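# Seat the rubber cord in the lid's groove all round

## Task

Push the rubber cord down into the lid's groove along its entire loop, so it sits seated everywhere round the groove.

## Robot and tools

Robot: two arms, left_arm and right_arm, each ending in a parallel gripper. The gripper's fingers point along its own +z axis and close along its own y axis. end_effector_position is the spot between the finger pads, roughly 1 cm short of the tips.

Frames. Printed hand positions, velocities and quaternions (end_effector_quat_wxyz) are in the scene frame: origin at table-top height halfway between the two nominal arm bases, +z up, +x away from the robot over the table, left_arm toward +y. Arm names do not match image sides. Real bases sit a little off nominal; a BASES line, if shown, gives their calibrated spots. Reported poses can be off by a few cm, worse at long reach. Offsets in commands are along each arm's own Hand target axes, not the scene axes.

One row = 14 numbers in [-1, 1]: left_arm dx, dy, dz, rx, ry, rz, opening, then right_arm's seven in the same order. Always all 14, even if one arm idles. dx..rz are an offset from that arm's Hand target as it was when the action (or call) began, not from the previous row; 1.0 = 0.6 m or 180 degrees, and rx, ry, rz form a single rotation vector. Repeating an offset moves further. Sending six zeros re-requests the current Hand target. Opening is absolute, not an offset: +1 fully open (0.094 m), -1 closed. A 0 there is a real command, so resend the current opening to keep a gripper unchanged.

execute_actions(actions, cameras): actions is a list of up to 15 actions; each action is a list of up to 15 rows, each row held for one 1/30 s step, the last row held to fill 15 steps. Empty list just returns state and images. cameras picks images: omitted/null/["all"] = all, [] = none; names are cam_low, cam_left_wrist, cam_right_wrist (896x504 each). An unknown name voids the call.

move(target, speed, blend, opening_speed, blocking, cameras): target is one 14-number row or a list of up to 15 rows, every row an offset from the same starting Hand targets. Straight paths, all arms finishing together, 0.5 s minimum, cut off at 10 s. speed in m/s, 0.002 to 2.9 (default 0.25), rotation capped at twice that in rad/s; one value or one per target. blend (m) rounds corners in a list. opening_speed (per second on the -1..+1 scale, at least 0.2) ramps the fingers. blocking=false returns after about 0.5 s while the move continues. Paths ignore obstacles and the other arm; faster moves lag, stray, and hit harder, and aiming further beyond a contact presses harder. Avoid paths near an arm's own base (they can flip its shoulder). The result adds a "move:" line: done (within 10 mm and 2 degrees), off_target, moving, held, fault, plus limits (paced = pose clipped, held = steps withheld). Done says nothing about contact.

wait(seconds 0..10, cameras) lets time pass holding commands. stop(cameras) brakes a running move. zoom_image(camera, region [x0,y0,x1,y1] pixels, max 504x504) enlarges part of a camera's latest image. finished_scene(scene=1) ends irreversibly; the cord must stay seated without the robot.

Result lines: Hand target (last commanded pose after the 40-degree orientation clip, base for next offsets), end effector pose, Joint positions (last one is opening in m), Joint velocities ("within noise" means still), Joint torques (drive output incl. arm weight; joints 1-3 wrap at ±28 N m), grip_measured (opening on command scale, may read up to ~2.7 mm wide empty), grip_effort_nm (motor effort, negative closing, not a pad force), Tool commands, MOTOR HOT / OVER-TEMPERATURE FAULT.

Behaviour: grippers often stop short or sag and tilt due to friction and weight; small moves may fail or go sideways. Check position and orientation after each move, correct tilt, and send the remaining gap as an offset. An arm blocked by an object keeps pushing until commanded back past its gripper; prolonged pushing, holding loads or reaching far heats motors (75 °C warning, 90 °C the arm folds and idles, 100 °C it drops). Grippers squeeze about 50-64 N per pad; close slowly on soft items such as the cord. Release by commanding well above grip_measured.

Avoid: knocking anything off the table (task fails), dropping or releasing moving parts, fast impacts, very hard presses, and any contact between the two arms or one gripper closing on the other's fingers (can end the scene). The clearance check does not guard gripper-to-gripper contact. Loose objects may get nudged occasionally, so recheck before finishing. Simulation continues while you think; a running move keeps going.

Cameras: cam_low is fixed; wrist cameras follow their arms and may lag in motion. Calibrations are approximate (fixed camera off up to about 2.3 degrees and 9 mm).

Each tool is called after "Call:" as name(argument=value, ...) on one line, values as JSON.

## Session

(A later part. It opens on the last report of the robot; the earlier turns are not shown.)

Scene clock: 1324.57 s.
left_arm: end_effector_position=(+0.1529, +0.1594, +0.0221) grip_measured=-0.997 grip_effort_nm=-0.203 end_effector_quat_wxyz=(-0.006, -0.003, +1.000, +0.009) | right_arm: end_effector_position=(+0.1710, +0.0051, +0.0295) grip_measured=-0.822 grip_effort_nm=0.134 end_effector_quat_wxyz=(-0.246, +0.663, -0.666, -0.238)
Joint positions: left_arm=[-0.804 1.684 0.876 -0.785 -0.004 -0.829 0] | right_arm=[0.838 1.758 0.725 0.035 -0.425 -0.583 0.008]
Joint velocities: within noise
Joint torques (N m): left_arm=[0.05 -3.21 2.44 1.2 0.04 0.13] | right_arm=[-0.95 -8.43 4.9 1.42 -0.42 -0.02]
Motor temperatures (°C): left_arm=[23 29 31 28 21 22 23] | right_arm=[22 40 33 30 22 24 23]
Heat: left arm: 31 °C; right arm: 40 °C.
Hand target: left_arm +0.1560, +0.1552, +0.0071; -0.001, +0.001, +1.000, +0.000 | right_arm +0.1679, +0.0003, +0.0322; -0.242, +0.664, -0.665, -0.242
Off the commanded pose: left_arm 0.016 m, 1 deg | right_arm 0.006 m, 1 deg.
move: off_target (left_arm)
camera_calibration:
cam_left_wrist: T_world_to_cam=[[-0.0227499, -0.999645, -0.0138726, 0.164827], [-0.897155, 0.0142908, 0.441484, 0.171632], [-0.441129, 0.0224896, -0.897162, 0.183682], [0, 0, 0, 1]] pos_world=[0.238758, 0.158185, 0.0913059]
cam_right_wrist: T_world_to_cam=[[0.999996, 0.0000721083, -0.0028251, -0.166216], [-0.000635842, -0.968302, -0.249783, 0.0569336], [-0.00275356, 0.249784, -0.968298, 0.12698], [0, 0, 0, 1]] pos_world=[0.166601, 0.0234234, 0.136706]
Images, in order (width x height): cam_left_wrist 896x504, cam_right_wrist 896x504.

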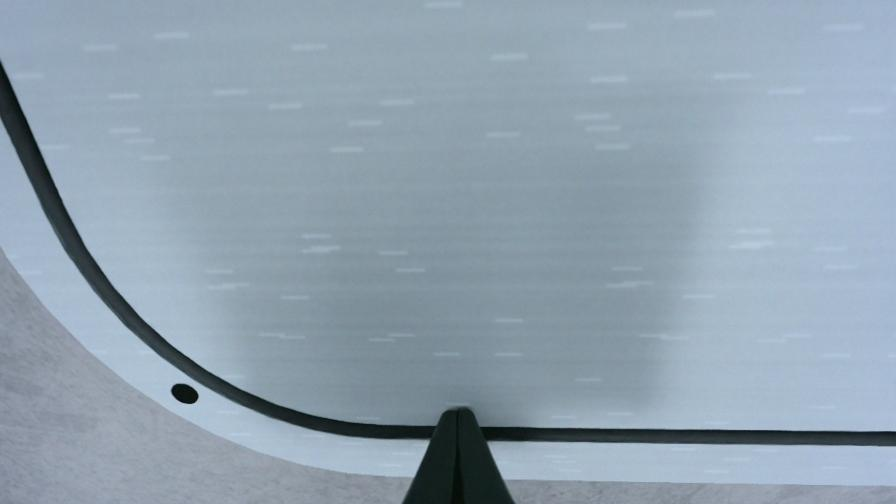

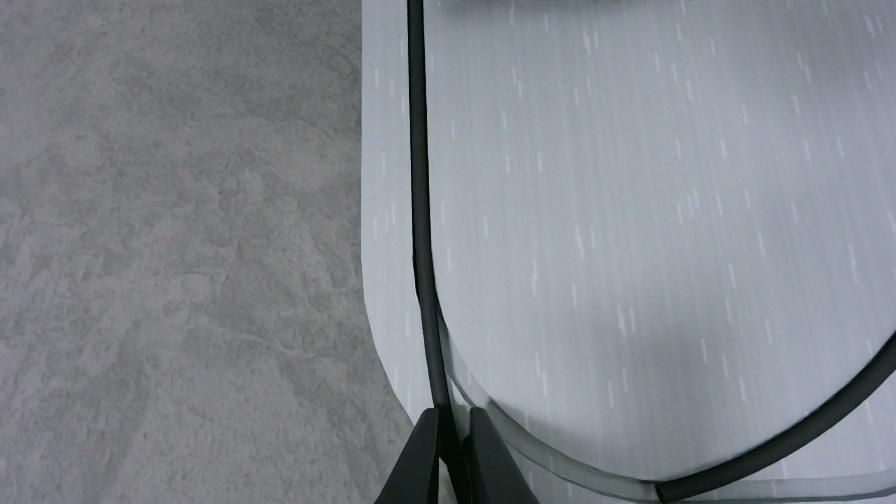

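Call:
move(target=[[0,0,-0.09,0,0,0,-1,0,0,0,0,0,0,-0.82],[0.001,-0.0667,-0.09,0,0,0,-1,0,0,0,0,0,0,-0.82],[0.001,-0.0167,-0.05,0,0,0,-1,0,0,0,0,0,0,-0.82],[0.001,-0.0167,0,0,0,0,-1,0,0,0,0,0,0,-0.82],[0.001,-0.0167,0.01,0,0,0,-1,0,0,0,0,0,0,-0.82],[0.001,-0.0167,-0.09,0,0,0,-1,0,0,0,0,0,0,-0.82],[0.001,-0.0833,-0.09,0,0,0,-1,0,0,0,0,0,0,-0.82],[0.001,-0.0333,-0.05,0,0,0,-1,0,0,0,0,0,0,-0.82],[0.001,-0.0333,0,0,0,0,-1,0,0,0,0,0,0,-0.82],[0.001,-0.0333,0.01,0,0,0,-1,0,0,0,0,0,0,-0.82],[0.001,-0.0333,-0.09,0,0,0,-1,0,0,0,0,0,0,-0.82],[0.001,-0.09,-0.09,0,0,0,-1,0,0,0,0,0,0,-0.82],[0.001,-0.05,-0.05,0,0,0,-1,0,0,0,0,0,0,-0.82],[0.001,-0.05,0,0,0,0,-1,0,0,0,0,0,0,-0.82]], speed=[0.25,0.25,0.15,0.12,0.02,0.25,0.25,0.15,0.12,0.02,0.25,0.25,0.15,0.12], cameras=["cam_left_wrist","cam_right_wrist","cam_low"])

Scene clock: 1336.07 s.
left_arm: end_effector_position=(+0.1525, +0.1289, +0.0225) grip_measured=-0.997 grip_effort_nm=-0.203 end_effector_quat_wxyz=(-0.005, -0.003, +1.000, +0.007) | right_arm: end_effector_position=(+0.1710, +0.0050, +0.0295) grip_measured=-0.822 grip_effort_nm=0.139 end_effector_quat_wxyz=(-0.246, +0.663, -0.665, -0.238)
Joint positions: left_arm=[-0.878 1.759 0.968 -0.798 -0.001 -0.903 0] | right_arm=[0.838 1.758 0.725 0.035 -0.425 -0.584 0.008]
Joint velocities: within noise
Joint torques (N m): left_arm=[0.2 -3.63 2.66 1.18 0.07 0.13] | right_arm=[-0.96 -8.4 4.85 1.4 -0.41 -0.04]
Motor temperatures (°C): left_arm=[23 29 31 29 21 22 23] | right_arm=[22 39 33 30 22 24 23]
Heat: left arm: 31 °C; right arm: 39 °C.
Hand target: left_arm +0.1553, +0.1252, +0.0071; -0.001, +0.001, +1.000, +0.000 | right_arm +0.1678, +0.0002, +0.0321; -0.242, +0.664, -0.665, -0.242
Off the commanded pose: left_arm 0.016 m, 1 deg | right_arm 0.006 m, 1 deg.
move: off_target (left_arm)
camera_calibration:
cam_left_wrist: T_world_to_cam=[[-0.021892, -0.999708, -0.0101851, 0.134112], [-0.897667, 0.0151705, 0.440414, 0.171498], [-0.440131, 0.0187843, -0.897737, 0.184876], [0, 0, 0, 1]] pos_world=[0.238254, 0.127999, 0.0918063]
cam_right_wrist: T_world_to_cam=[[0.999997, 0.000969298, -0.00229112, -0.166209], [0.000366846, -0.968358, -0.249564, 0.0567113], [-0.00246053, 0.249563, -0.968356, 0.126847], [0, 0, 0, 1]] pos_world=[0.1665, 0.0234218, 0.136605]

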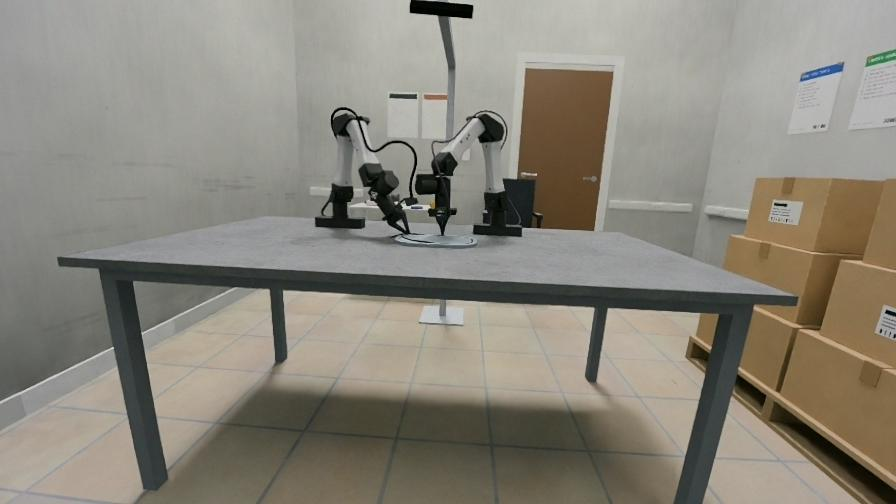

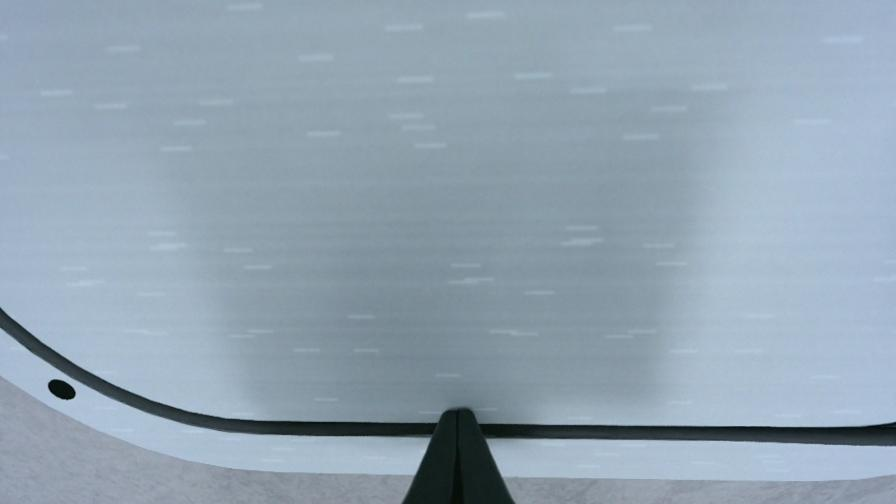

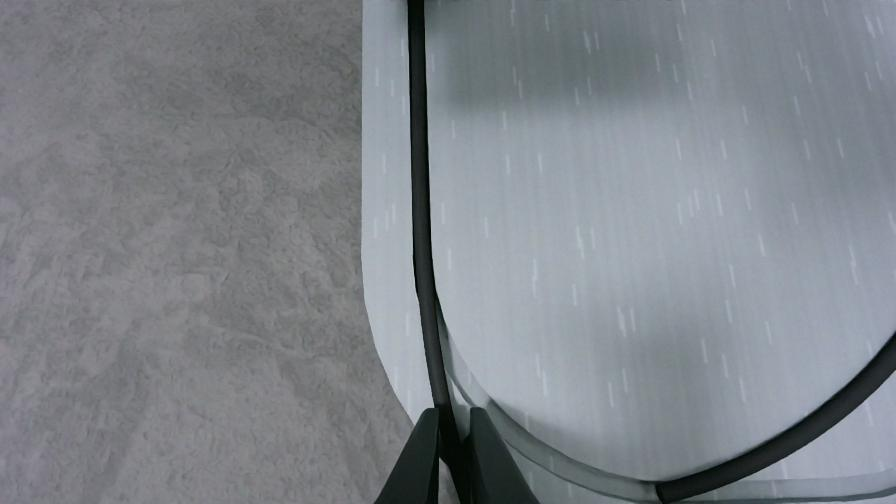

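Call:
move(target=[0,0,0,0,0,0,-1,0.0383,-0.02,-0.0322,-0.125,0,-0.149,-0.82], speed=0.08, cameras=["cam_left_wrist","cam_right_wrist"])

Scene clock: 1345.77 s.
left_arm: end_effector_position=(+0.1525, +0.1289, +0.0225) grip_measured=-0.997 grip_effort_nm=-0.203 end_effector_quat_wxyz=(-0.005, -0.003, +1.000, +0.007) | right_arm: end_effector_position=(+0.1763, -0.0331, +0.0296) grip_measured=-0.822 grip_effort_nm=0.139 end_effector_quat_wxyz=(-0.151, +0.835, -0.438, -0.295)
Joint positions: left_arm=[-0.878 1.759 0.968 -0.798 -0.001 -0.902 0] | right_arm=[0.645 1.96 1.084 -0.654 -0.675 -1.497 0.008]
Joint velocities: within noise
Joint torques (N m): left_arm=[0.34 -3.7 2.56 1.21 0.05 0.11] | right_arm=[-1.02 -6.83 6.94 0.36 -0.68 -0.07]
Motor temperatures (°C): left_arm=[23 29 31 28 21 22 23] | right_arm=[22 38 33 30 22 24 23]
Heat: left arm: 31 °C; right arm: 38 °C.
Hand target: left_arm +0.1553, +0.1252, +0.0071; -0.001, +0.001, +1.000, +0.000 | right_arm +0.1798, -0.0298, +0.0322; -0.158, +0.833, -0.434, -0.304
Off the commanded pose: left_arm 0.016 m, 1 deg | right_arm 0.005 m, 1 deg.
move: off_target (left_arm)
camera_calibration:
cam_left_wrist: T_world_to_cam=[[-0.0226515, -0.999692, -0.0101416, 0.134286], [-0.897644, 0.0158712, 0.440435, 0.171401], [-0.440138, 0.01908, -0.897727, 0.184839], [0, 0, 0, 1]] pos_world=[0.238254, 0.127997, 0.0918062]
cam_right_wrist: T_world_to_cam=[[0.817252, 0.575988, -0.0183477, -0.119714], [0.557668, -0.798483, -0.226785, -0.0735098], [-0.145276, 0.175108, -0.973772, 0.159315], [0, 0, 0, 1]] pos_world=[0.161975, -0.0176399, 0.136269]
Images, in order (width x height): cam_left_wrist 896x504, cam_right_wrist 896x504.

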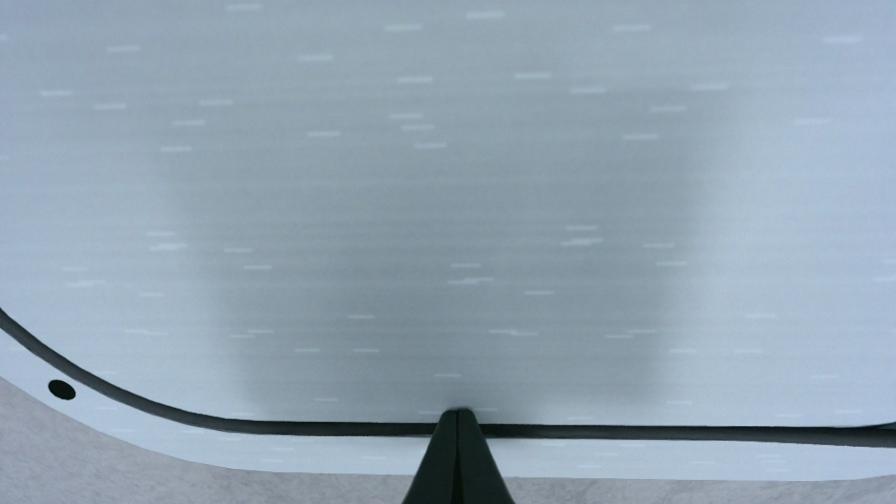

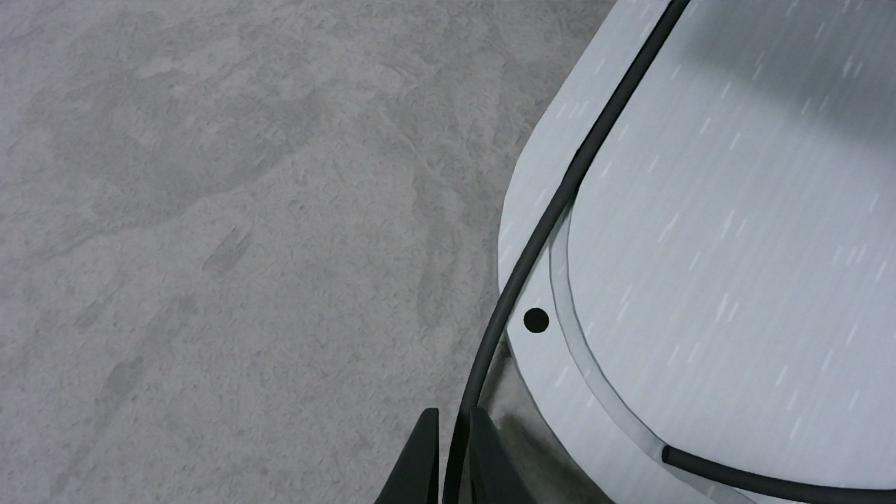

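Call:
move(target=[[0,0,-0.09,0,0,0,-1,0,0,0,0,0,0,-0.82],[0.0,-0.0667,-0.09,0,0,0,-1,0,0,0,0,0,0,-0.82],[0.0,-0.0167,-0.05,0,0,0,-1,0,0,0,0,0,0,-0.82],[0.0,-0.0167,0,0,0,0,-1,0,0,0,0,0,0,-0.82],[0.0,-0.0167,0.01,0,0,0,-1,0,0,0,0,0,0,-0.82],[0.0,-0.0167,-0.09,0,0,0,-1,0,0,0,0,0,0,-0.82],[0.0,-0.0733,-0.09,0,0,0,-1,0,0,0,0,0,0,-0.82],[0.0,-0.0333,-0.05,0,0,0,-1,0,0,0,0,0,0,-0.82],[0.0,-0.0333,0,0,0,0,-1,0,0,0,0,0,0,-0.82],[0.0,-0.0333,0.01,0,0,0,-1,0,0,0,0,0,0,-0.82],[0.0,-0.0333,-0.09,0,0,0,-1,0,0,0,0,0,0,-0.82],[0.0,-0.08,-0.09,0,0,0,-1,0,0,0,0,0,0,-0.82],[0.0,-0.05,-0.05,0,0,0,-1,0,0,0,0,0,0,-0.82],[0.0,-0.05,0,0,0,0,-1,0,0,0,0,0,0,-0.82]], speed=[0.25,0.25,0.15,0.12,0.02,0.25,0.25,0.15,0.12,0.02,0.25,0.25,0.15,0.12], cameras=["cam_left_wrist","cam_right_wrist"])

Scene clock: 1356.07 s.
left_arm: end_effector_position=(+0.1523, +0.0990, +0.0230) grip_measured=-0.997 grip_effort_nm=-0.198 end_effector_quat_wxyz=(-0.005, -0.002, +1.000, +0.007) | right_arm: end_effector_position=(+0.1759, -0.0333, +0.0296) grip_measured=-0.822 grip_effort_nm=0.125 end_effector_quat_wxyz=(-0.151, +0.836, -0.438, -0.296)
Joint positions: left_arm=[-0.939 1.839 1.072 -0.821 -0.001 -0.962 0] | right_arm=[0.645 1.96 1.084 -0.656 -0.676 -1.499 0.008]
Joint velocities: within noise
Joint torques (N m): left_arm=[0.23 -4.52 2.8 1.17 0.05 0.09] | right_arm=[-1.05 -6.83 7.01 0.4 -0.65 -0.05]
Motor temperatures (°C): left_arm=[23 29 31 28 21 22 23] | right_arm=[22 38 33 29 23 24 23]
Heat: left arm: 31 °C; right arm: 38 °C.
Hand target: left_arm +0.1553, +0.0953, +0.0071; -0.001, +0.001, +1.000, +0.000 | right_arm +0.1798, -0.0298, +0.0322; -0.158, +0.833, -0.434, -0.304
Off the commanded pose: left_arm 0.017 m, 1 deg | right_arm 0.006 m, 1 deg.
move: off_target (left_arm)
camera_calibration:
cam_left_wrist: T_world_to_cam=[[-0.0242037, -0.999655, -0.0101785, 0.104564], [-0.898227, 0.0172761, 0.439192, 0.171503], [-0.438864, 0.0197727, -0.898336, 0.18564], [0, 0, 0, 1]] pos_world=[0.23805, 0.0978941, 0.0925089]
cam_right_wrist: T_world_to_cam=[[0.816378, 0.577202, -0.0191014, -0.11909], [0.558608, -0.797609, -0.227547, -0.0735173], [-0.146576, 0.175094, -0.97358, 0.15959], [0, 0, 0, 1]] pos_world=[0.161681, -0.0178426, 0.13637]
Images, in order (width x height): cam_left_wrist 896x504, cam_right_wrist 896x504.

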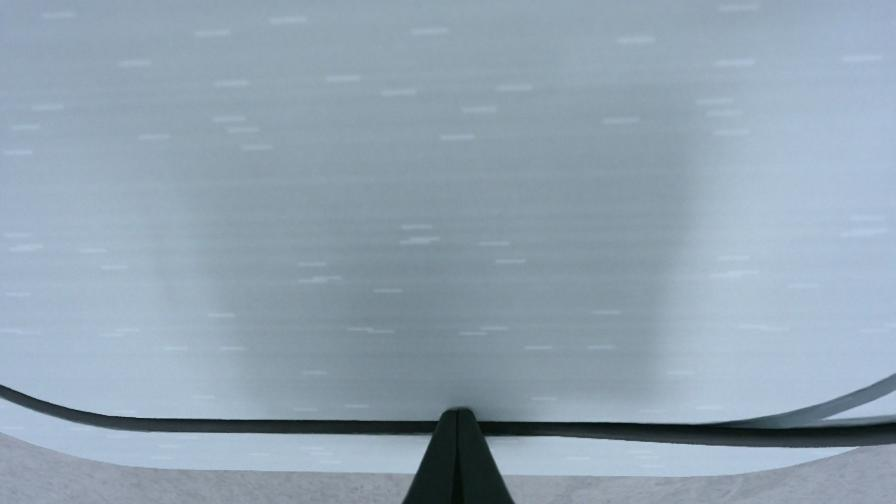

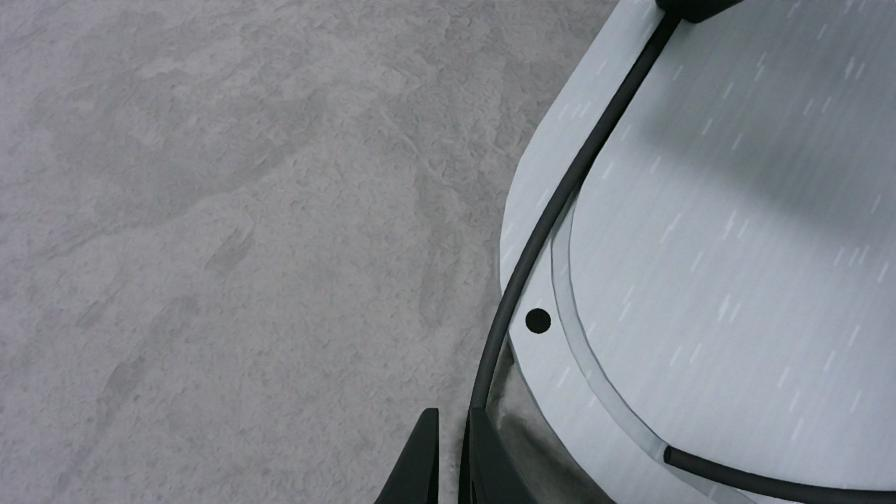

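Call:
move(target=[0,0,0,0,0,0,-1,0,0,0,0,0,0,-0.6], opening_speed=0.5, cameras=[])

Call:
move(target=[0,0,0,0,0,0,-1,0,0,-0.25,0,0,0,-0.6], speed=0.15, cameras=["cam_left_wrist","cam_right_wrist"])

Scene clock: 1360.27 s.
left_arm: end_effector_position=(+0.1523, +0.0990, +0.0230) grip_measured=-0.997 grip_effort_nm=-0.193 end_effector_quat_wxyz=(-0.005, -0.002, +1.000, +0.007) | right_arm: end_effector_position=(+0.1759, -0.0333, +0.0296) grip_measured=-0.603 grip_effort_nm=0.139 end_effector_quat_wxyz=(-0.151, +0.836, -0.438, -0.296)
Joint positions: left_arm=[-0.939 1.839 1.072 -0.821 -0.001 -0.962 0] | right_arm=[0.645 1.96 1.084 -0.656 -0.676 -1.499 0.019]
Joint velocities: within noise
Joint torques (N m): left_arm=[0.43 -4.62 2.66 1.16 0 0.11] | right_arm=[-1.07 -6.9 7.04 0.4 -0.66 -0.06]
Motor temperatures (°C): left_arm=[23 29 31 28 21 22 23] | right_arm=[22 38 34 28 23 24 23]
Heat: left arm: 31 °C; right arm: 38 °C.
Hand target: left_arm +0.1553, +0.0953, +0.0071; -0.001, +0.001, +1.000, +0.000 | right_arm +0.1799, -0.0298, +0.0322; -0.158, +0.833, -0.434, -0.304
Off the commanded pose: left_arm 0.017 m, 1 deg | right_arm 0.006 m, 1 deg.
move: off_target (left_arm)
No camera images: "cameras" was empty.

Scene clock: 1362.13 s.
left_arm: end_effector_position=(+0.1523, +0.0990, +0.0230) grip_measured=-0.997 grip_effort_nm=-0.198 end_effector_quat_wxyz=(-0.005, -0.002, +1.000, +0.007) | right_arm: end_effector_position=(+0.2317, -0.1096, +0.1376) grip_measured=-0.603 grip_effort_nm=0.144 end_effector_quat_wxyz=(-0.146, +0.829, -0.442, -0.311)
Joint positions: left_arm=[-0.939 1.839 1.072 -0.821 -0.001 -0.962 0] | right_arm=[0.353 1.915 1.473 -1.35 -0.671 -1.867 0.019]
Joint velocities: within noise
Joint torques (N m): left_arm=[0.13 -4.74 2.73 1.16 0.04 0.13] | right_arm=[-0.61 -9.29 7.57 -0.26 -0.46 -0.09]
Motor temperatures (°C): left_arm=[23 29 31 28 21 22 23] | right_arm=[22 39 34 28 23 24 23]
Heat: left arm: 31 °C; right arm: 39 °C.
Hand target: left_arm +0.1553, +0.0953, +0.0071; -0.001, +0.001, +1.000, +0.000 | right_arm +0.2351, -0.1089, +0.1470; -0.158, +0.833, -0.434, -0.304
Off the commanded pose: left_arm 0.017 m, 1 deg | right_arm 0.010 m, 2 deg.
move: off_target (left_arm)
camera_calibration:
cam_left_wrist: T_world_to_cam=[[-0.0242037, -0.999655, -0.0101785, 0.104564], [-0.898227, 0.0172761, 0.439192, 0.171503], [-0.438864, 0.0197727, -0.898336, 0.18564], [0, 0, 0, 1]] pos_world=[0.23805, 0.0978941, 0.0925089]
cam_right_wrist: T_world_to_cam=[[0.818329, 0.572962, -0.0453065, -0.11589], [0.5459, -0.799494, -0.250604, -0.135087], [-0.179809, 0.180344, -0.967029, 0.293592], [0, 0, 0, 1]] pos_world=[0.221371, -0.0945482, 0.244808]
Images, in order (width x height): cam_left_wrist 896x504, cam_right_wrist 896x504.

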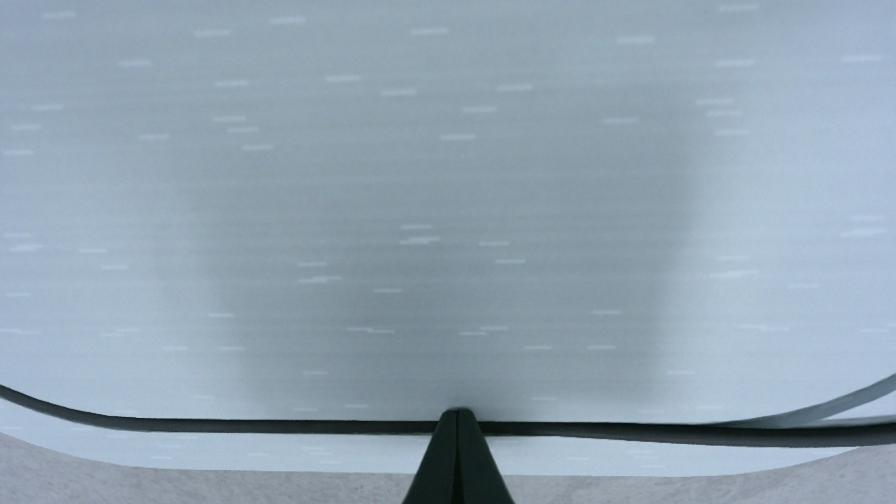

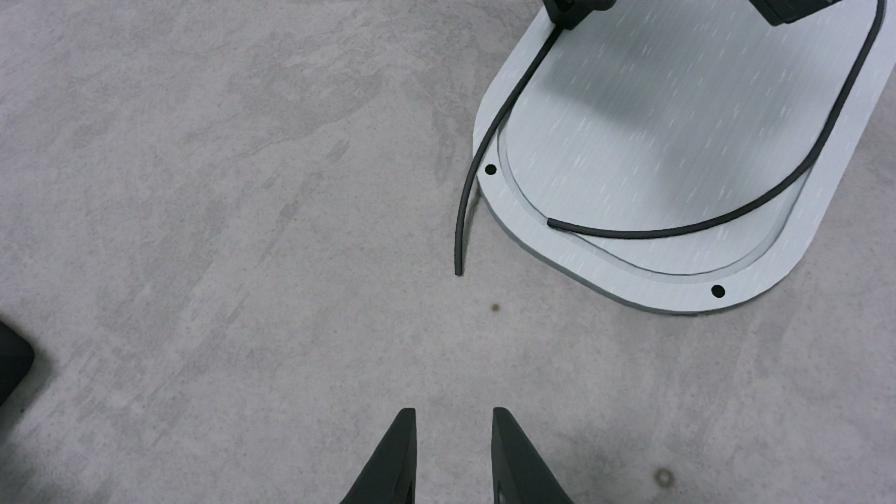

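Call:
move(target=[[0,0,-0.09,0,0,0,-1,0,0,0,0,0,0,-0.6],[-0.001,-0.0667,-0.09,0,0,0,-1,0,0,0,0,0,0,-0.6],[-0.001,-0.0167,-0.05,0,0,0,-1,0,0,0,0,0,0,-0.6],[-0.001,-0.0167,0,0,0,0,-1,0,0,0,0,0,0,-0.6],[-0.001,-0.0167,0.01,0,0,0,-1,0,0,0,0,0,0,-0.6],[-0.001,-0.0167,-0.09,0,0,0,-1,0,0,0,0,0,0,-0.6],[-0.001,-0.08,-0.09,0,0,0,-1,0,0,0,0,0,0,-0.6],[-0.001,-0.0333,-0.05,0,0,0,-1,0,0,0,0,0,0,-0.6],[-0.001,-0.0333,0,0,0,0,-1,0,0,0,0,0,0,-0.6],[-0.001,-0.0333,0.01,0,0,0,-1,0,0,0,0,0,0,-0.6],[-0.001,-0.0333,-0.09,0,0,0,-1,0,0,0,0,0,0,-0.6],[-0.001,-0.095,-0.09,0,0,0,-1,0,0,0,0,0,0,-0.6],[-0.001,-0.05,-0.05,0,0,0,-1,0,0,0,0,0,0,-0.6],[-0.001,-0.05,0,0,0,0,-1,0,0,0,0,0,0,-0.6]], speed=[0.25,0.25,0.15,0.12,0.02,0.25,0.25,0.15,0.12,0.02,0.25,0.25,0.15,0.12], cameras=["cam_left_wrist","cam_right_wrist"])

Scene clock: 1376.67 s.
left_arm: end_effector_position=(+0.1532, +0.0696, +0.0235) grip_measured=-0.997 grip_effort_nm=-0.193 end_effector_quat_wxyz=(-0.005, -0.003, +1.000, +0.008) | right_arm: end_effector_position=(+0.2314, -0.1098, +0.1376) grip_measured=-0.603 grip_effort_nm=0.139 end_effector_quat_wxyz=(-0.145, +0.829, -0.442, -0.311)
Joint positions: left_arm=[-0.988 1.924 1.191 -0.857 0 -1.014 0] | right_arm=[0.353 1.915 1.473 -1.352 -0.67 -1.869 0.019]
Joint velocities: within noise
Joint torques (N m): left_arm=[0.16 -5.45 2.78 1.16 0 0.12] | right_arm=[-0.66 -9.42 7.62 -0.24 -0.47 -0.07]
Motor temperatures (°C): left_arm=[23 30 31 28 21 22 23] | right_arm=[22 40 33 28 23 24 23]
Heat: left arm: 31 °C; right arm: 40 °C.
Hand target: left_arm +0.1558, +0.0651, +0.0071; -0.001, +0.001, +1.000, +0.000 | right_arm +0.2352, -0.1089, +0.1470; -0.158, +0.833, -0.434, -0.304
Off the commanded pose: left_arm 0.017 m, 1 deg | right_arm 0.010 m, 2 deg.
move: off_target (left_arm)
camera_calibration:
cam_left_wrist: T_world_to_cam=[[-0.0215288, -0.999694, -0.0121582, 0.0748459], [-0.897769, 0.0139796, 0.440245, 0.172663], [-0.43994, 0.0203932, -0.897795, 0.187138], [0, 0, 0, 1]] pos_world=[0.238953, 0.0685929, 0.0929077]
cam_right_wrist: T_world_to_cam=[[0.817669, 0.573798, -0.0466155, -0.115047], [0.546524, -0.799144, -0.25036, -0.135169], [-0.180909, 0.179235, -0.96703, 0.293699], [0, 0, 0, 1]] pos_world=[0.221076, -0.0946469, 0.244812]
Images, in order (width x height): cam_left_wrist 896x504, cam_right_wrist 896x504.

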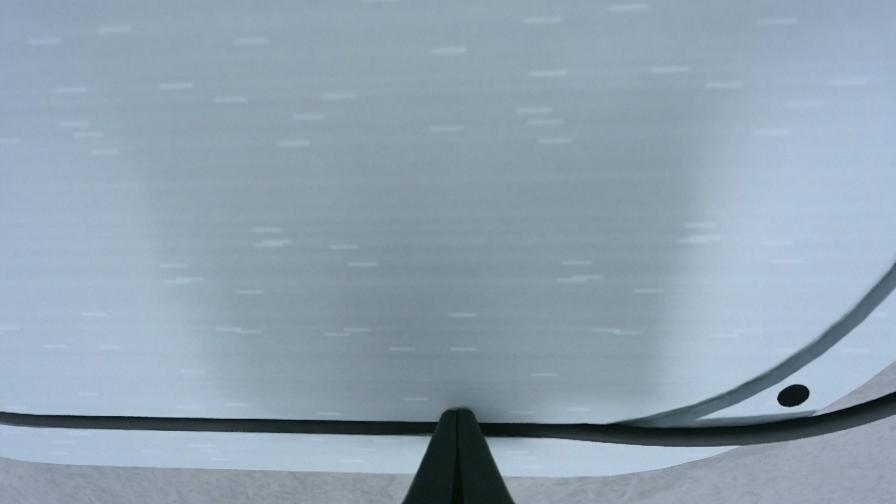

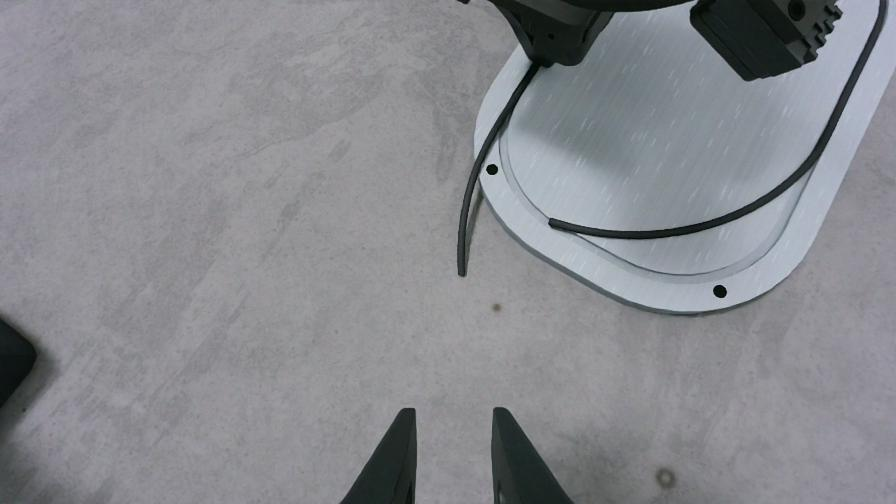

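Call:
move(target=[[0,0,-0.09,0,0,0,-1,0,0,0,0,0,0,-0.6],[-0.002,-0.0667,-0.09,0,0,0,-1,0,0,0,0,0,0,-0.6],[-0.002,-0.0167,-0.05,0,0,0,-1,0,0,0,0,0,0,-0.6],[-0.002,-0.0167,0,0,0,0,-1,0,0,0,0,0,0,-0.6],[-0.002,-0.0167,0.01,0,0,0,-1,0,0,0,0,0,0,-0.6],[-0.002,-0.0167,-0.09,0,0,0,-1,0,0,0,0,0,0,-0.6],[-0.003,-0.08,-0.09,0,0,0,-1,0,0,0,0,0,0,-0.6],[-0.002,-0.0333,-0.05,0,0,0,-1,0,0,0,0,0,0,-0.6],[-0.002,-0.0333,0,0,0,0,-1,0,0,0,0,0,0,-0.6]], speed=[0.25,0.25,0.15,0.12,0.02,0.25,0.25,0.15,0.12], cameras=["cam_left_wrist","cam_right_wrist"])

Scene clock: 1387.87 s.
left_arm: end_effector_position=(+0.1533, +0.0519, +0.0233) grip_measured=-0.997 grip_effort_nm=-0.193 end_effector_quat_wxyz=(-0.008, -0.003, +1.000, +0.015) | right_arm: end_effector_position=(+0.2314, -0.1098, +0.1376) grip_measured=-0.603 grip_effort_nm=0.144 end_effector_quat_wxyz=(-0.145, +0.829, -0.442, -0.311)
Joint positions: left_arm=[-1.016 1.988 1.281 -0.898 -0.001 -1.041 0] | right_arm=[0.353 1.915 1.473 -1.352 -0.67 -1.869 0.019]
Joint velocities: within noise
Joint torques (N m): left_arm=[0.03 -6.35 2.59 1.24 0.02 0.12] | right_arm=[-0.68 -9.36 7.64 -0.27 -0.45 -0.08]
Motor temperatures (°C): left_arm=[23 30 31 28 21 22 23] | right_arm=[22 40 33 27 23 24 23]
Heat: left arm: 31 °C; right arm: 40 °C.
Hand target: left_arm +0.1570, +0.0453, +0.0070; -0.001, +0.001, +1.000, +0.000 | right_arm +0.2352, -0.1089, +0.1470; -0.158, +0.833, -0.434, -0.304
Off the commanded pose: left_arm 0.018 m, 2 deg | right_arm 0.010 m, 2 deg.
move: off_target (left_arm)
camera_calibration:
cam_left_wrist: T_world_to_cam=[[-0.0223772, -0.99944, -0.0248594, 0.0575709], [-0.895077, 0.00895145, 0.445823, 0.172704], [-0.445351, 0.0322273, -0.894776, 0.187495], [0, 0, 0, 1]] pos_world=[0.239373, 0.0499503, 0.0922019]
cam_right_wrist: T_world_to_cam=[[0.817497, 0.574062, -0.0463928, -0.115038], [0.546816, -0.798933, -0.250398, -0.135205], [-0.180809, 0.179331, -0.967031, 0.293686], [0, 0, 0, 1]] pos_world=[0.221077, -0.0946478, 0.244811]
Images, in order (width x height): cam_left_wrist 896x504, cam_right_wrist 896x504.

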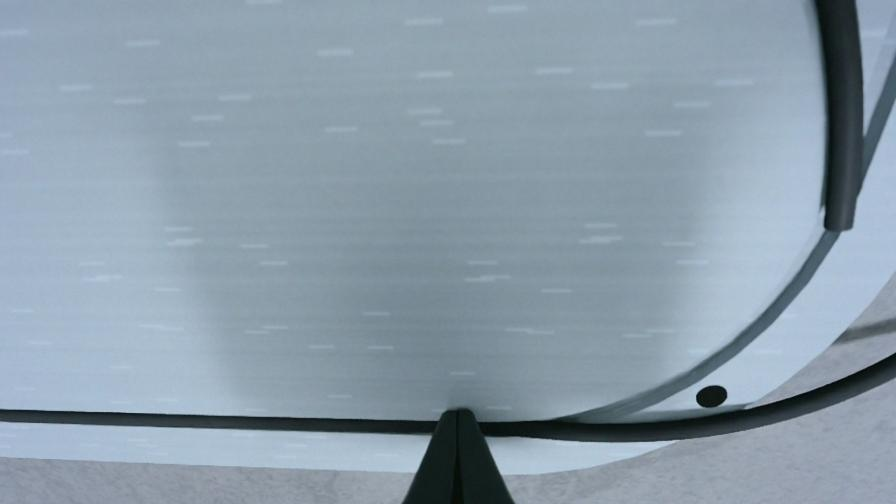

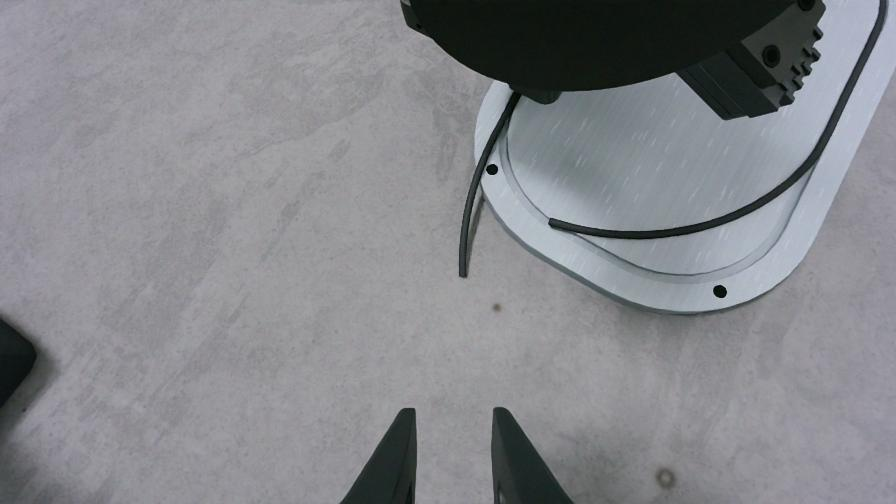

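Call:
move(target=[[0,0,-0.09,0,0,0,-1,0,0,-0.1,0,0,0,-0.6],[-0.0005,-0.07,-0.09,0,0,0,-1,0,0,-0.1,0,0,0,-0.6],[-0.0005,-0.0192,-0.05,0,0,0,-1,0,0,-0.1,0,0,0,-0.6],[-0.0005,-0.0192,0.01,0,0,0,-1,0,0,-0.1,0,0,0,-0.6]], speed=[0.25,0.25,0.15,0.1], cameras=["cam_left_wrist","cam_right_wrist"])

Scene clock: 1398.67 s.
left_arm: end_effector_position=(+0.1512, +0.0434, +0.0230) grip_measured=-0.997 grip_effort_nm=-0.198 end_effector_quat_wxyz=(-0.013, -0.004, +1.000, +0.019) | right_arm: end_effector_position=(+0.2579, -0.1410, +0.1834) grip_measured=-0.603 grip_effort_nm=0.139 end_effector_quat_wxyz=(-0.168, +0.826, -0.453, -0.291)
Joint positions: left_arm=[-1.032 2.02 1.328 -0.924 0.003 -1.058 0] | right_arm=[0.24 1.915 1.661 -1.546 -0.652 -1.958 0.019]
Joint velocities: within noise
Joint torques (N m): left_arm=[-0.08 -6 1.87 1.54 -0.04 0.11] | right_arm=[-0.35 -9.8 7.05 -0.3 -0.45 -0.08]
Motor temperatures (°C): left_arm=[23 31 31 29 21 22 23] | right_arm=[22 41 33 27 23 24 23]
Heat: left arm: 31 °C; right arm: 41 °C.
Hand target: left_arm +0.1573, +0.0337, +0.0011; -0.001, +0.001, +1.000, +0.000 | right_arm +0.2573, -0.1405, +0.1929; -0.158, +0.833, -0.434, -0.304
Off the commanded pose: left_arm 0.025 m, 3 deg | right_arm 0.010 m, 3 deg.
joint sent to its limit (right arm) — joint 4 (wrist pitch), lower limit. The joint targets are off in orientation, not in position.
move: off_target (left_arm, right_arm)
camera_calibration:
cam_left_wrist: T_world_to_cam=[[-0.0213761, -0.999206, -0.0336236, 0.0490419], [-0.891072, 0.00379074, 0.453846, 0.170581], [-0.453358, 0.0396625, -0.890446, 0.187385], [0, 0, 0, 1]] pos_world=[0.238, 0.0409242, 0.0910881]
cam_right_wrist: T_world_to_cam=[[0.84142, 0.540381, 0.000774082, -0.136195], [0.525267, -0.817548, -0.236028, -0.162856], [-0.126912, 0.199005, -0.971746, 0.338098], [0, 0, 0, 1]] pos_world=[0.243049, -0.126828, 0.290212]
Images, in order (width x height): cam_left_wrist 896x504, cam_right_wrist 896x504.

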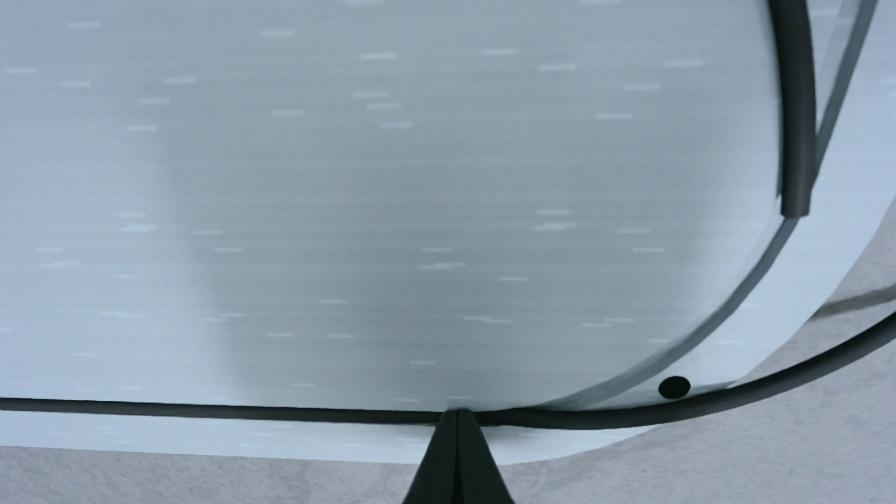

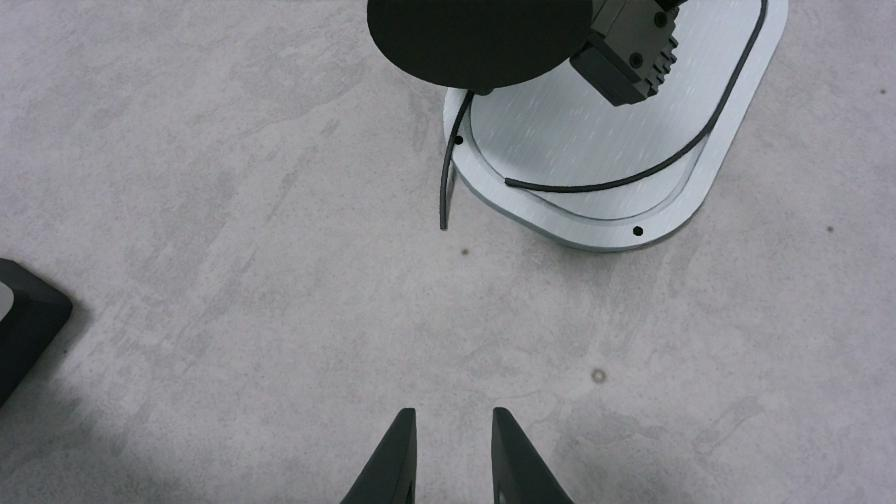

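Call:
move(target=[[0,0,-0.1,0,0,0,-1,0,0,0,0,0,0,-0.6],[-0.0033,-0.06,-0.1,0,0,0,-1,0,0,0,0,0,0,-0.6],[-0.0033,-0.0108,-0.06,0,0,0,-1,0,0,0,0,0,0,-0.6],[-0.0033,-0.0108,-0.01,0,0,0,-1,0,0,0,0,0,0,-0.6],[-0.0033,-0.0108,0.0,0,0,0,-1,0,0,0,0,0,0,-0.6]], speed=[0.25,0.25,0.15,0.1,0.02], cameras=["cam_left_wrist","cam_right_wrist"])

Scene clock: 1407.60 s.
left_arm: end_effector_position=(+0.1531, +0.0363, +0.0231) grip_measured=-0.997 grip_effort_nm=-0.203 end_effector_quat_wxyz=(-0.013, -0.003, +1.000, +0.018) | right_arm: end_effector_position=(+0.2577, -0.1411, +0.1833) grip_measured=-0.603 grip_effort_nm=0.139 end_effector_quat_wxyz=(-0.167, +0.826, -0.453, -0.291)
Joint positions: left_arm=[-1.036 2.042 1.362 -0.934 0.004 -1.062 0] | right_arm=[0.24 1.915 1.661 -1.547 -0.651 -1.959 0.019]
Joint velocities: within noise
Joint torques (N m): left_arm=[0.06 -5.97 2.17 1.49 -0.03 0.16] | right_arm=[-0.31 -9.87 6.98 -0.28 -0.46 -0.09]
Motor temperatures (°C): left_arm=[23 31 31 29 21 22 23] | right_arm=[22 41 34 27 23 24 23]
Heat: left arm: 31 °C; right arm: 41 °C.
Hand target: left_arm +0.1593, +0.0273, +0.0011; -0.001, +0.001, +1.000, +0.000 | right_arm +0.2573, -0.1406, +0.1929; -0.158, +0.833, -0.434, -0.304
Off the commanded pose: left_arm 0.025 m, 3 deg | right_arm 0.010 m, 3 deg.
joint sent to its limit (right arm) — joint 4 (wrist pitch), lower limit. The joint targets are off in orientation, not in position.
move: off_target (left_arm, right_arm)
camera_calibration:
cam_left_wrist: T_world_to_cam=[[-0.0216945, -0.999277, -0.031207, 0.0420568], [-0.89122, 0.00518469, 0.453541, 0.17227], [-0.453051, 0.0376516, -0.890689, 0.188625], [0, 0, 0, 1]] pos_world=[0.2399, 0.0340312, 0.0911877]
cam_right_wrist: T_world_to_cam=[[0.841013, 0.541015, 0.000248247, -0.135727], [0.525846, -0.817324, -0.235516, -0.163146], [-0.127215, 0.198202, -0.97187, 0.338114], [0, 0, 0, 1]] pos_world=[0.242951, -0.126927, 0.290214]
Images, in order (width x height): cam_left_wrist 896x504, cam_right_wrist 896x504.

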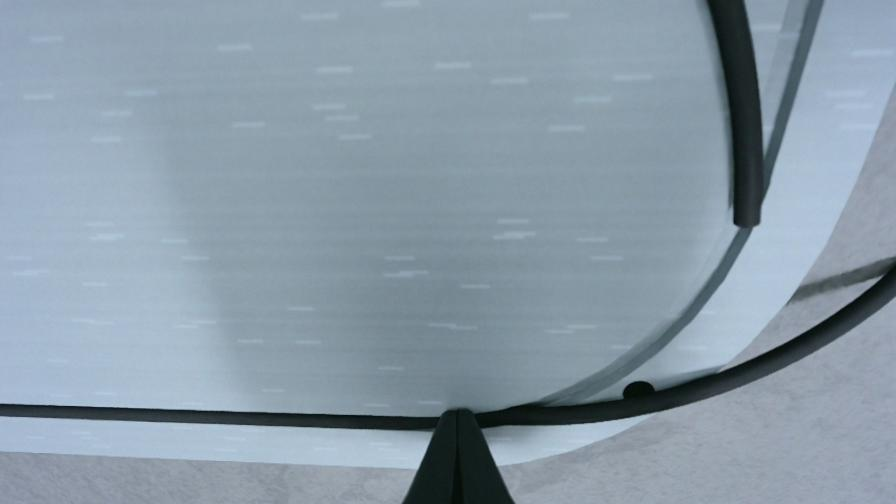

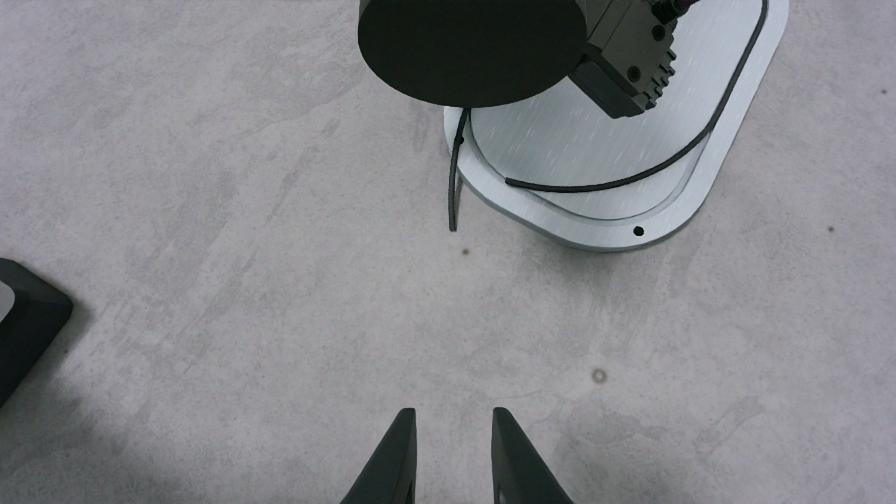

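Call:
move(target=[[0,0,-0.1,0,0,0,-1,0,0,0,0,0,0,-0.6],[-0.0037,-0.06,-0.1,0,0,0,-1,0,0,0,0,0,0,-0.6],[-0.0037,-0.014,-0.06,0,0,0,-1,0,0,0,0,0,0,-0.6],[-0.0037,-0.014,-0.01,0,0,0,-1,0,0,0,0,0,0,-0.6],[-0.0037,-0.014,0.0,0,0,0,-1,0,0,0,0,0,0,-0.6]], speed=[0.25,0.25,0.15,0.1,0.02], cameras=["cam_left_wrist"])

Call:
move(target=[[0,0,-0.1,0,0,0,-1,0,0,0,0,0,0,-0.6],[-0.0062,-0.059,-0.1,0,0,0,-1,0,0,0,0,0,0,-0.6],[-0.0062,-0.0132,-0.06,0,0,0,-1,0,0,0,0,0,0,-0.6],[-0.0062,-0.0132,-0.01,0,0,0,-1,0,0,0,0,0,0,-0.6],[-0.0062,-0.0132,0.0,0,0,0,-1,0,0,0,0,0,0,-0.6]], speed=[0.25,0.25,0.15,0.1,0.02], cameras=["cam_left_wrist"])

Scene clock: 1418.07 s.
left_arm: end_effector_position=(+0.1561, +0.0267, +0.0232) grip_measured=-0.997 grip_effort_nm=-0.198 end_effector_quat_wxyz=(-0.011, -0.003, +1.000, +0.015) | right_arm: end_effector_position=(+0.2577, -0.1411, +0.1834) grip_measured=-0.603 grip_effort_nm=0.144 end_effector_quat_wxyz=(-0.167, +0.826, -0.453, -0.291)
Joint positions: left_arm=[-1.042 2.07 1.406 -0.943 0.005 -1.067 0] | right_arm=[0.24 1.915 1.661 -1.547 -0.651 -1.959 0.019]
Joint velocities: within noise
Joint torques (N m): left_arm=[0.02 -6.5 2.1 1.4 -0.03 0.13] | right_arm=[-0.28 -9.83 7.04 -0.29 -0.44 -0.08]
Motor temperatures (°C): left_arm=[23 32 31 29 21 22 23] | right_arm=[22 41 34 27 23 24 23]
Heat: left arm: 32 °C; right arm: 41 °C.
Hand target: left_arm +0.1613, +0.0189, +0.0010; -0.001, +0.001, +1.000, +0.000 | right_arm +0.2573, -0.1406, +0.1929; -0.158, +0.833, -0.434, -0.304
Off the commanded pose: left_arm 0.024 m, 2 deg | right_arm 0.010 m, 3 deg.
joint sent to its limit (right arm) — joint 4 (wrist pitch), lower limit. The joint targets are off in orientation, not in position.
move: off_target (left_arm, right_arm)
camera_calibration:
cam_left_wrist: T_world_to_cam=[[-0.0220325, -0.999431, -0.0255448, 0.0324191], [-0.892568, 0.00815352, 0.450838, 0.175034], [-0.450374, 0.0327336, -0.89224, 0.190167], [0, 0, 0, 1]] pos_world=[0.24259, 0.0247487, 0.0915911]
Images, in order (width x height): cam_left_wrist 896x504.

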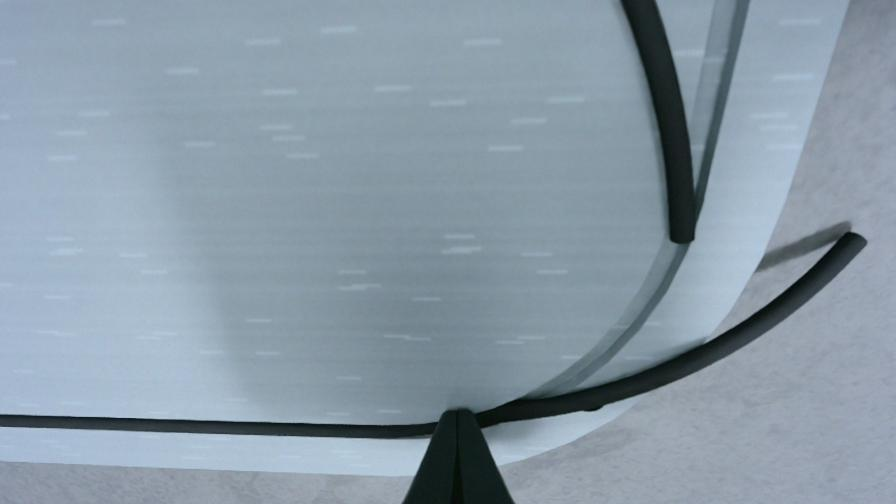

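Scene clock: 1419.83 s.
left_arm: end_effector_position=(+0.1590, +0.0192, +0.0236) grip_measured=-0.997 grip_effort_nm=-0.198 end_effector_quat_wxyz=(-0.012, -0.003, +1.000, +0.016) | right_arm: end_effector_position=(+0.2577, -0.1411, +0.1834) grip_measured=-0.603 grip_effort_nm=0.144 end_effector_quat_wxyz=(-0.167, +0.826, -0.453, -0.291)
Joint positions: left_arm=[-1.045 2.1 1.453 -0.964 0.005 -1.069 0] | right_arm=[0.24 1.915 1.661 -1.547 -0.651 -1.959 0.019]
Joint velocities: within noise
Joint torques (N m): left_arm=[0.1 -6.63 2.02 1.48 -0.05 0.16] | right_arm=[-0.29 -9.8 7.04 -0.29 -0.44 -0.08]
Motor temperatures (°C): left_arm=[23 32 31 29 21 22 23] | right_arm=[22 41 34 27 23 24 23]
Heat: left arm: 32 °C; right arm: 41 °C.
Hand target: left_arm +0.1651, +0.0108, +0.0012; -0.001, +0.001, +1.000, +0.000 | right_arm +0.2573, -0.1406, +0.1929; -0.158, +0.833, -0.434, -0.304
Off the commanded pose: left_arm 0.025 m, 2 deg | right_arm 0.010 m, 3 deg.
joint sent to its limit (right arm) — joint 4 (wrist pitch), lower limit. The joint targets are off in orientation, not in position.
move: off_target (left_arm, right_arm)
camera_calibration:
cam_left_wrist: T_world_to_cam=[[-0.0227728, -0.999362, -0.0275056, 0.0251477], [-0.8917, 0.00786363, 0.452559, 0.177325], [-0.452054, 0.0348328, -0.89131, 0.192241], [0, 0, 0, 1]] pos_world=[0.245597, 0.0170409, 0.0917882]
Images, in order (width x height): cam_left_wrist 896x504.

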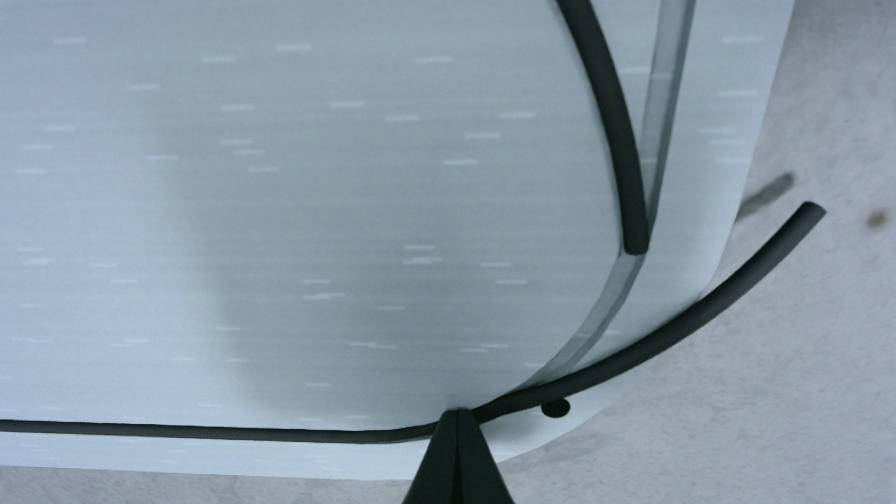

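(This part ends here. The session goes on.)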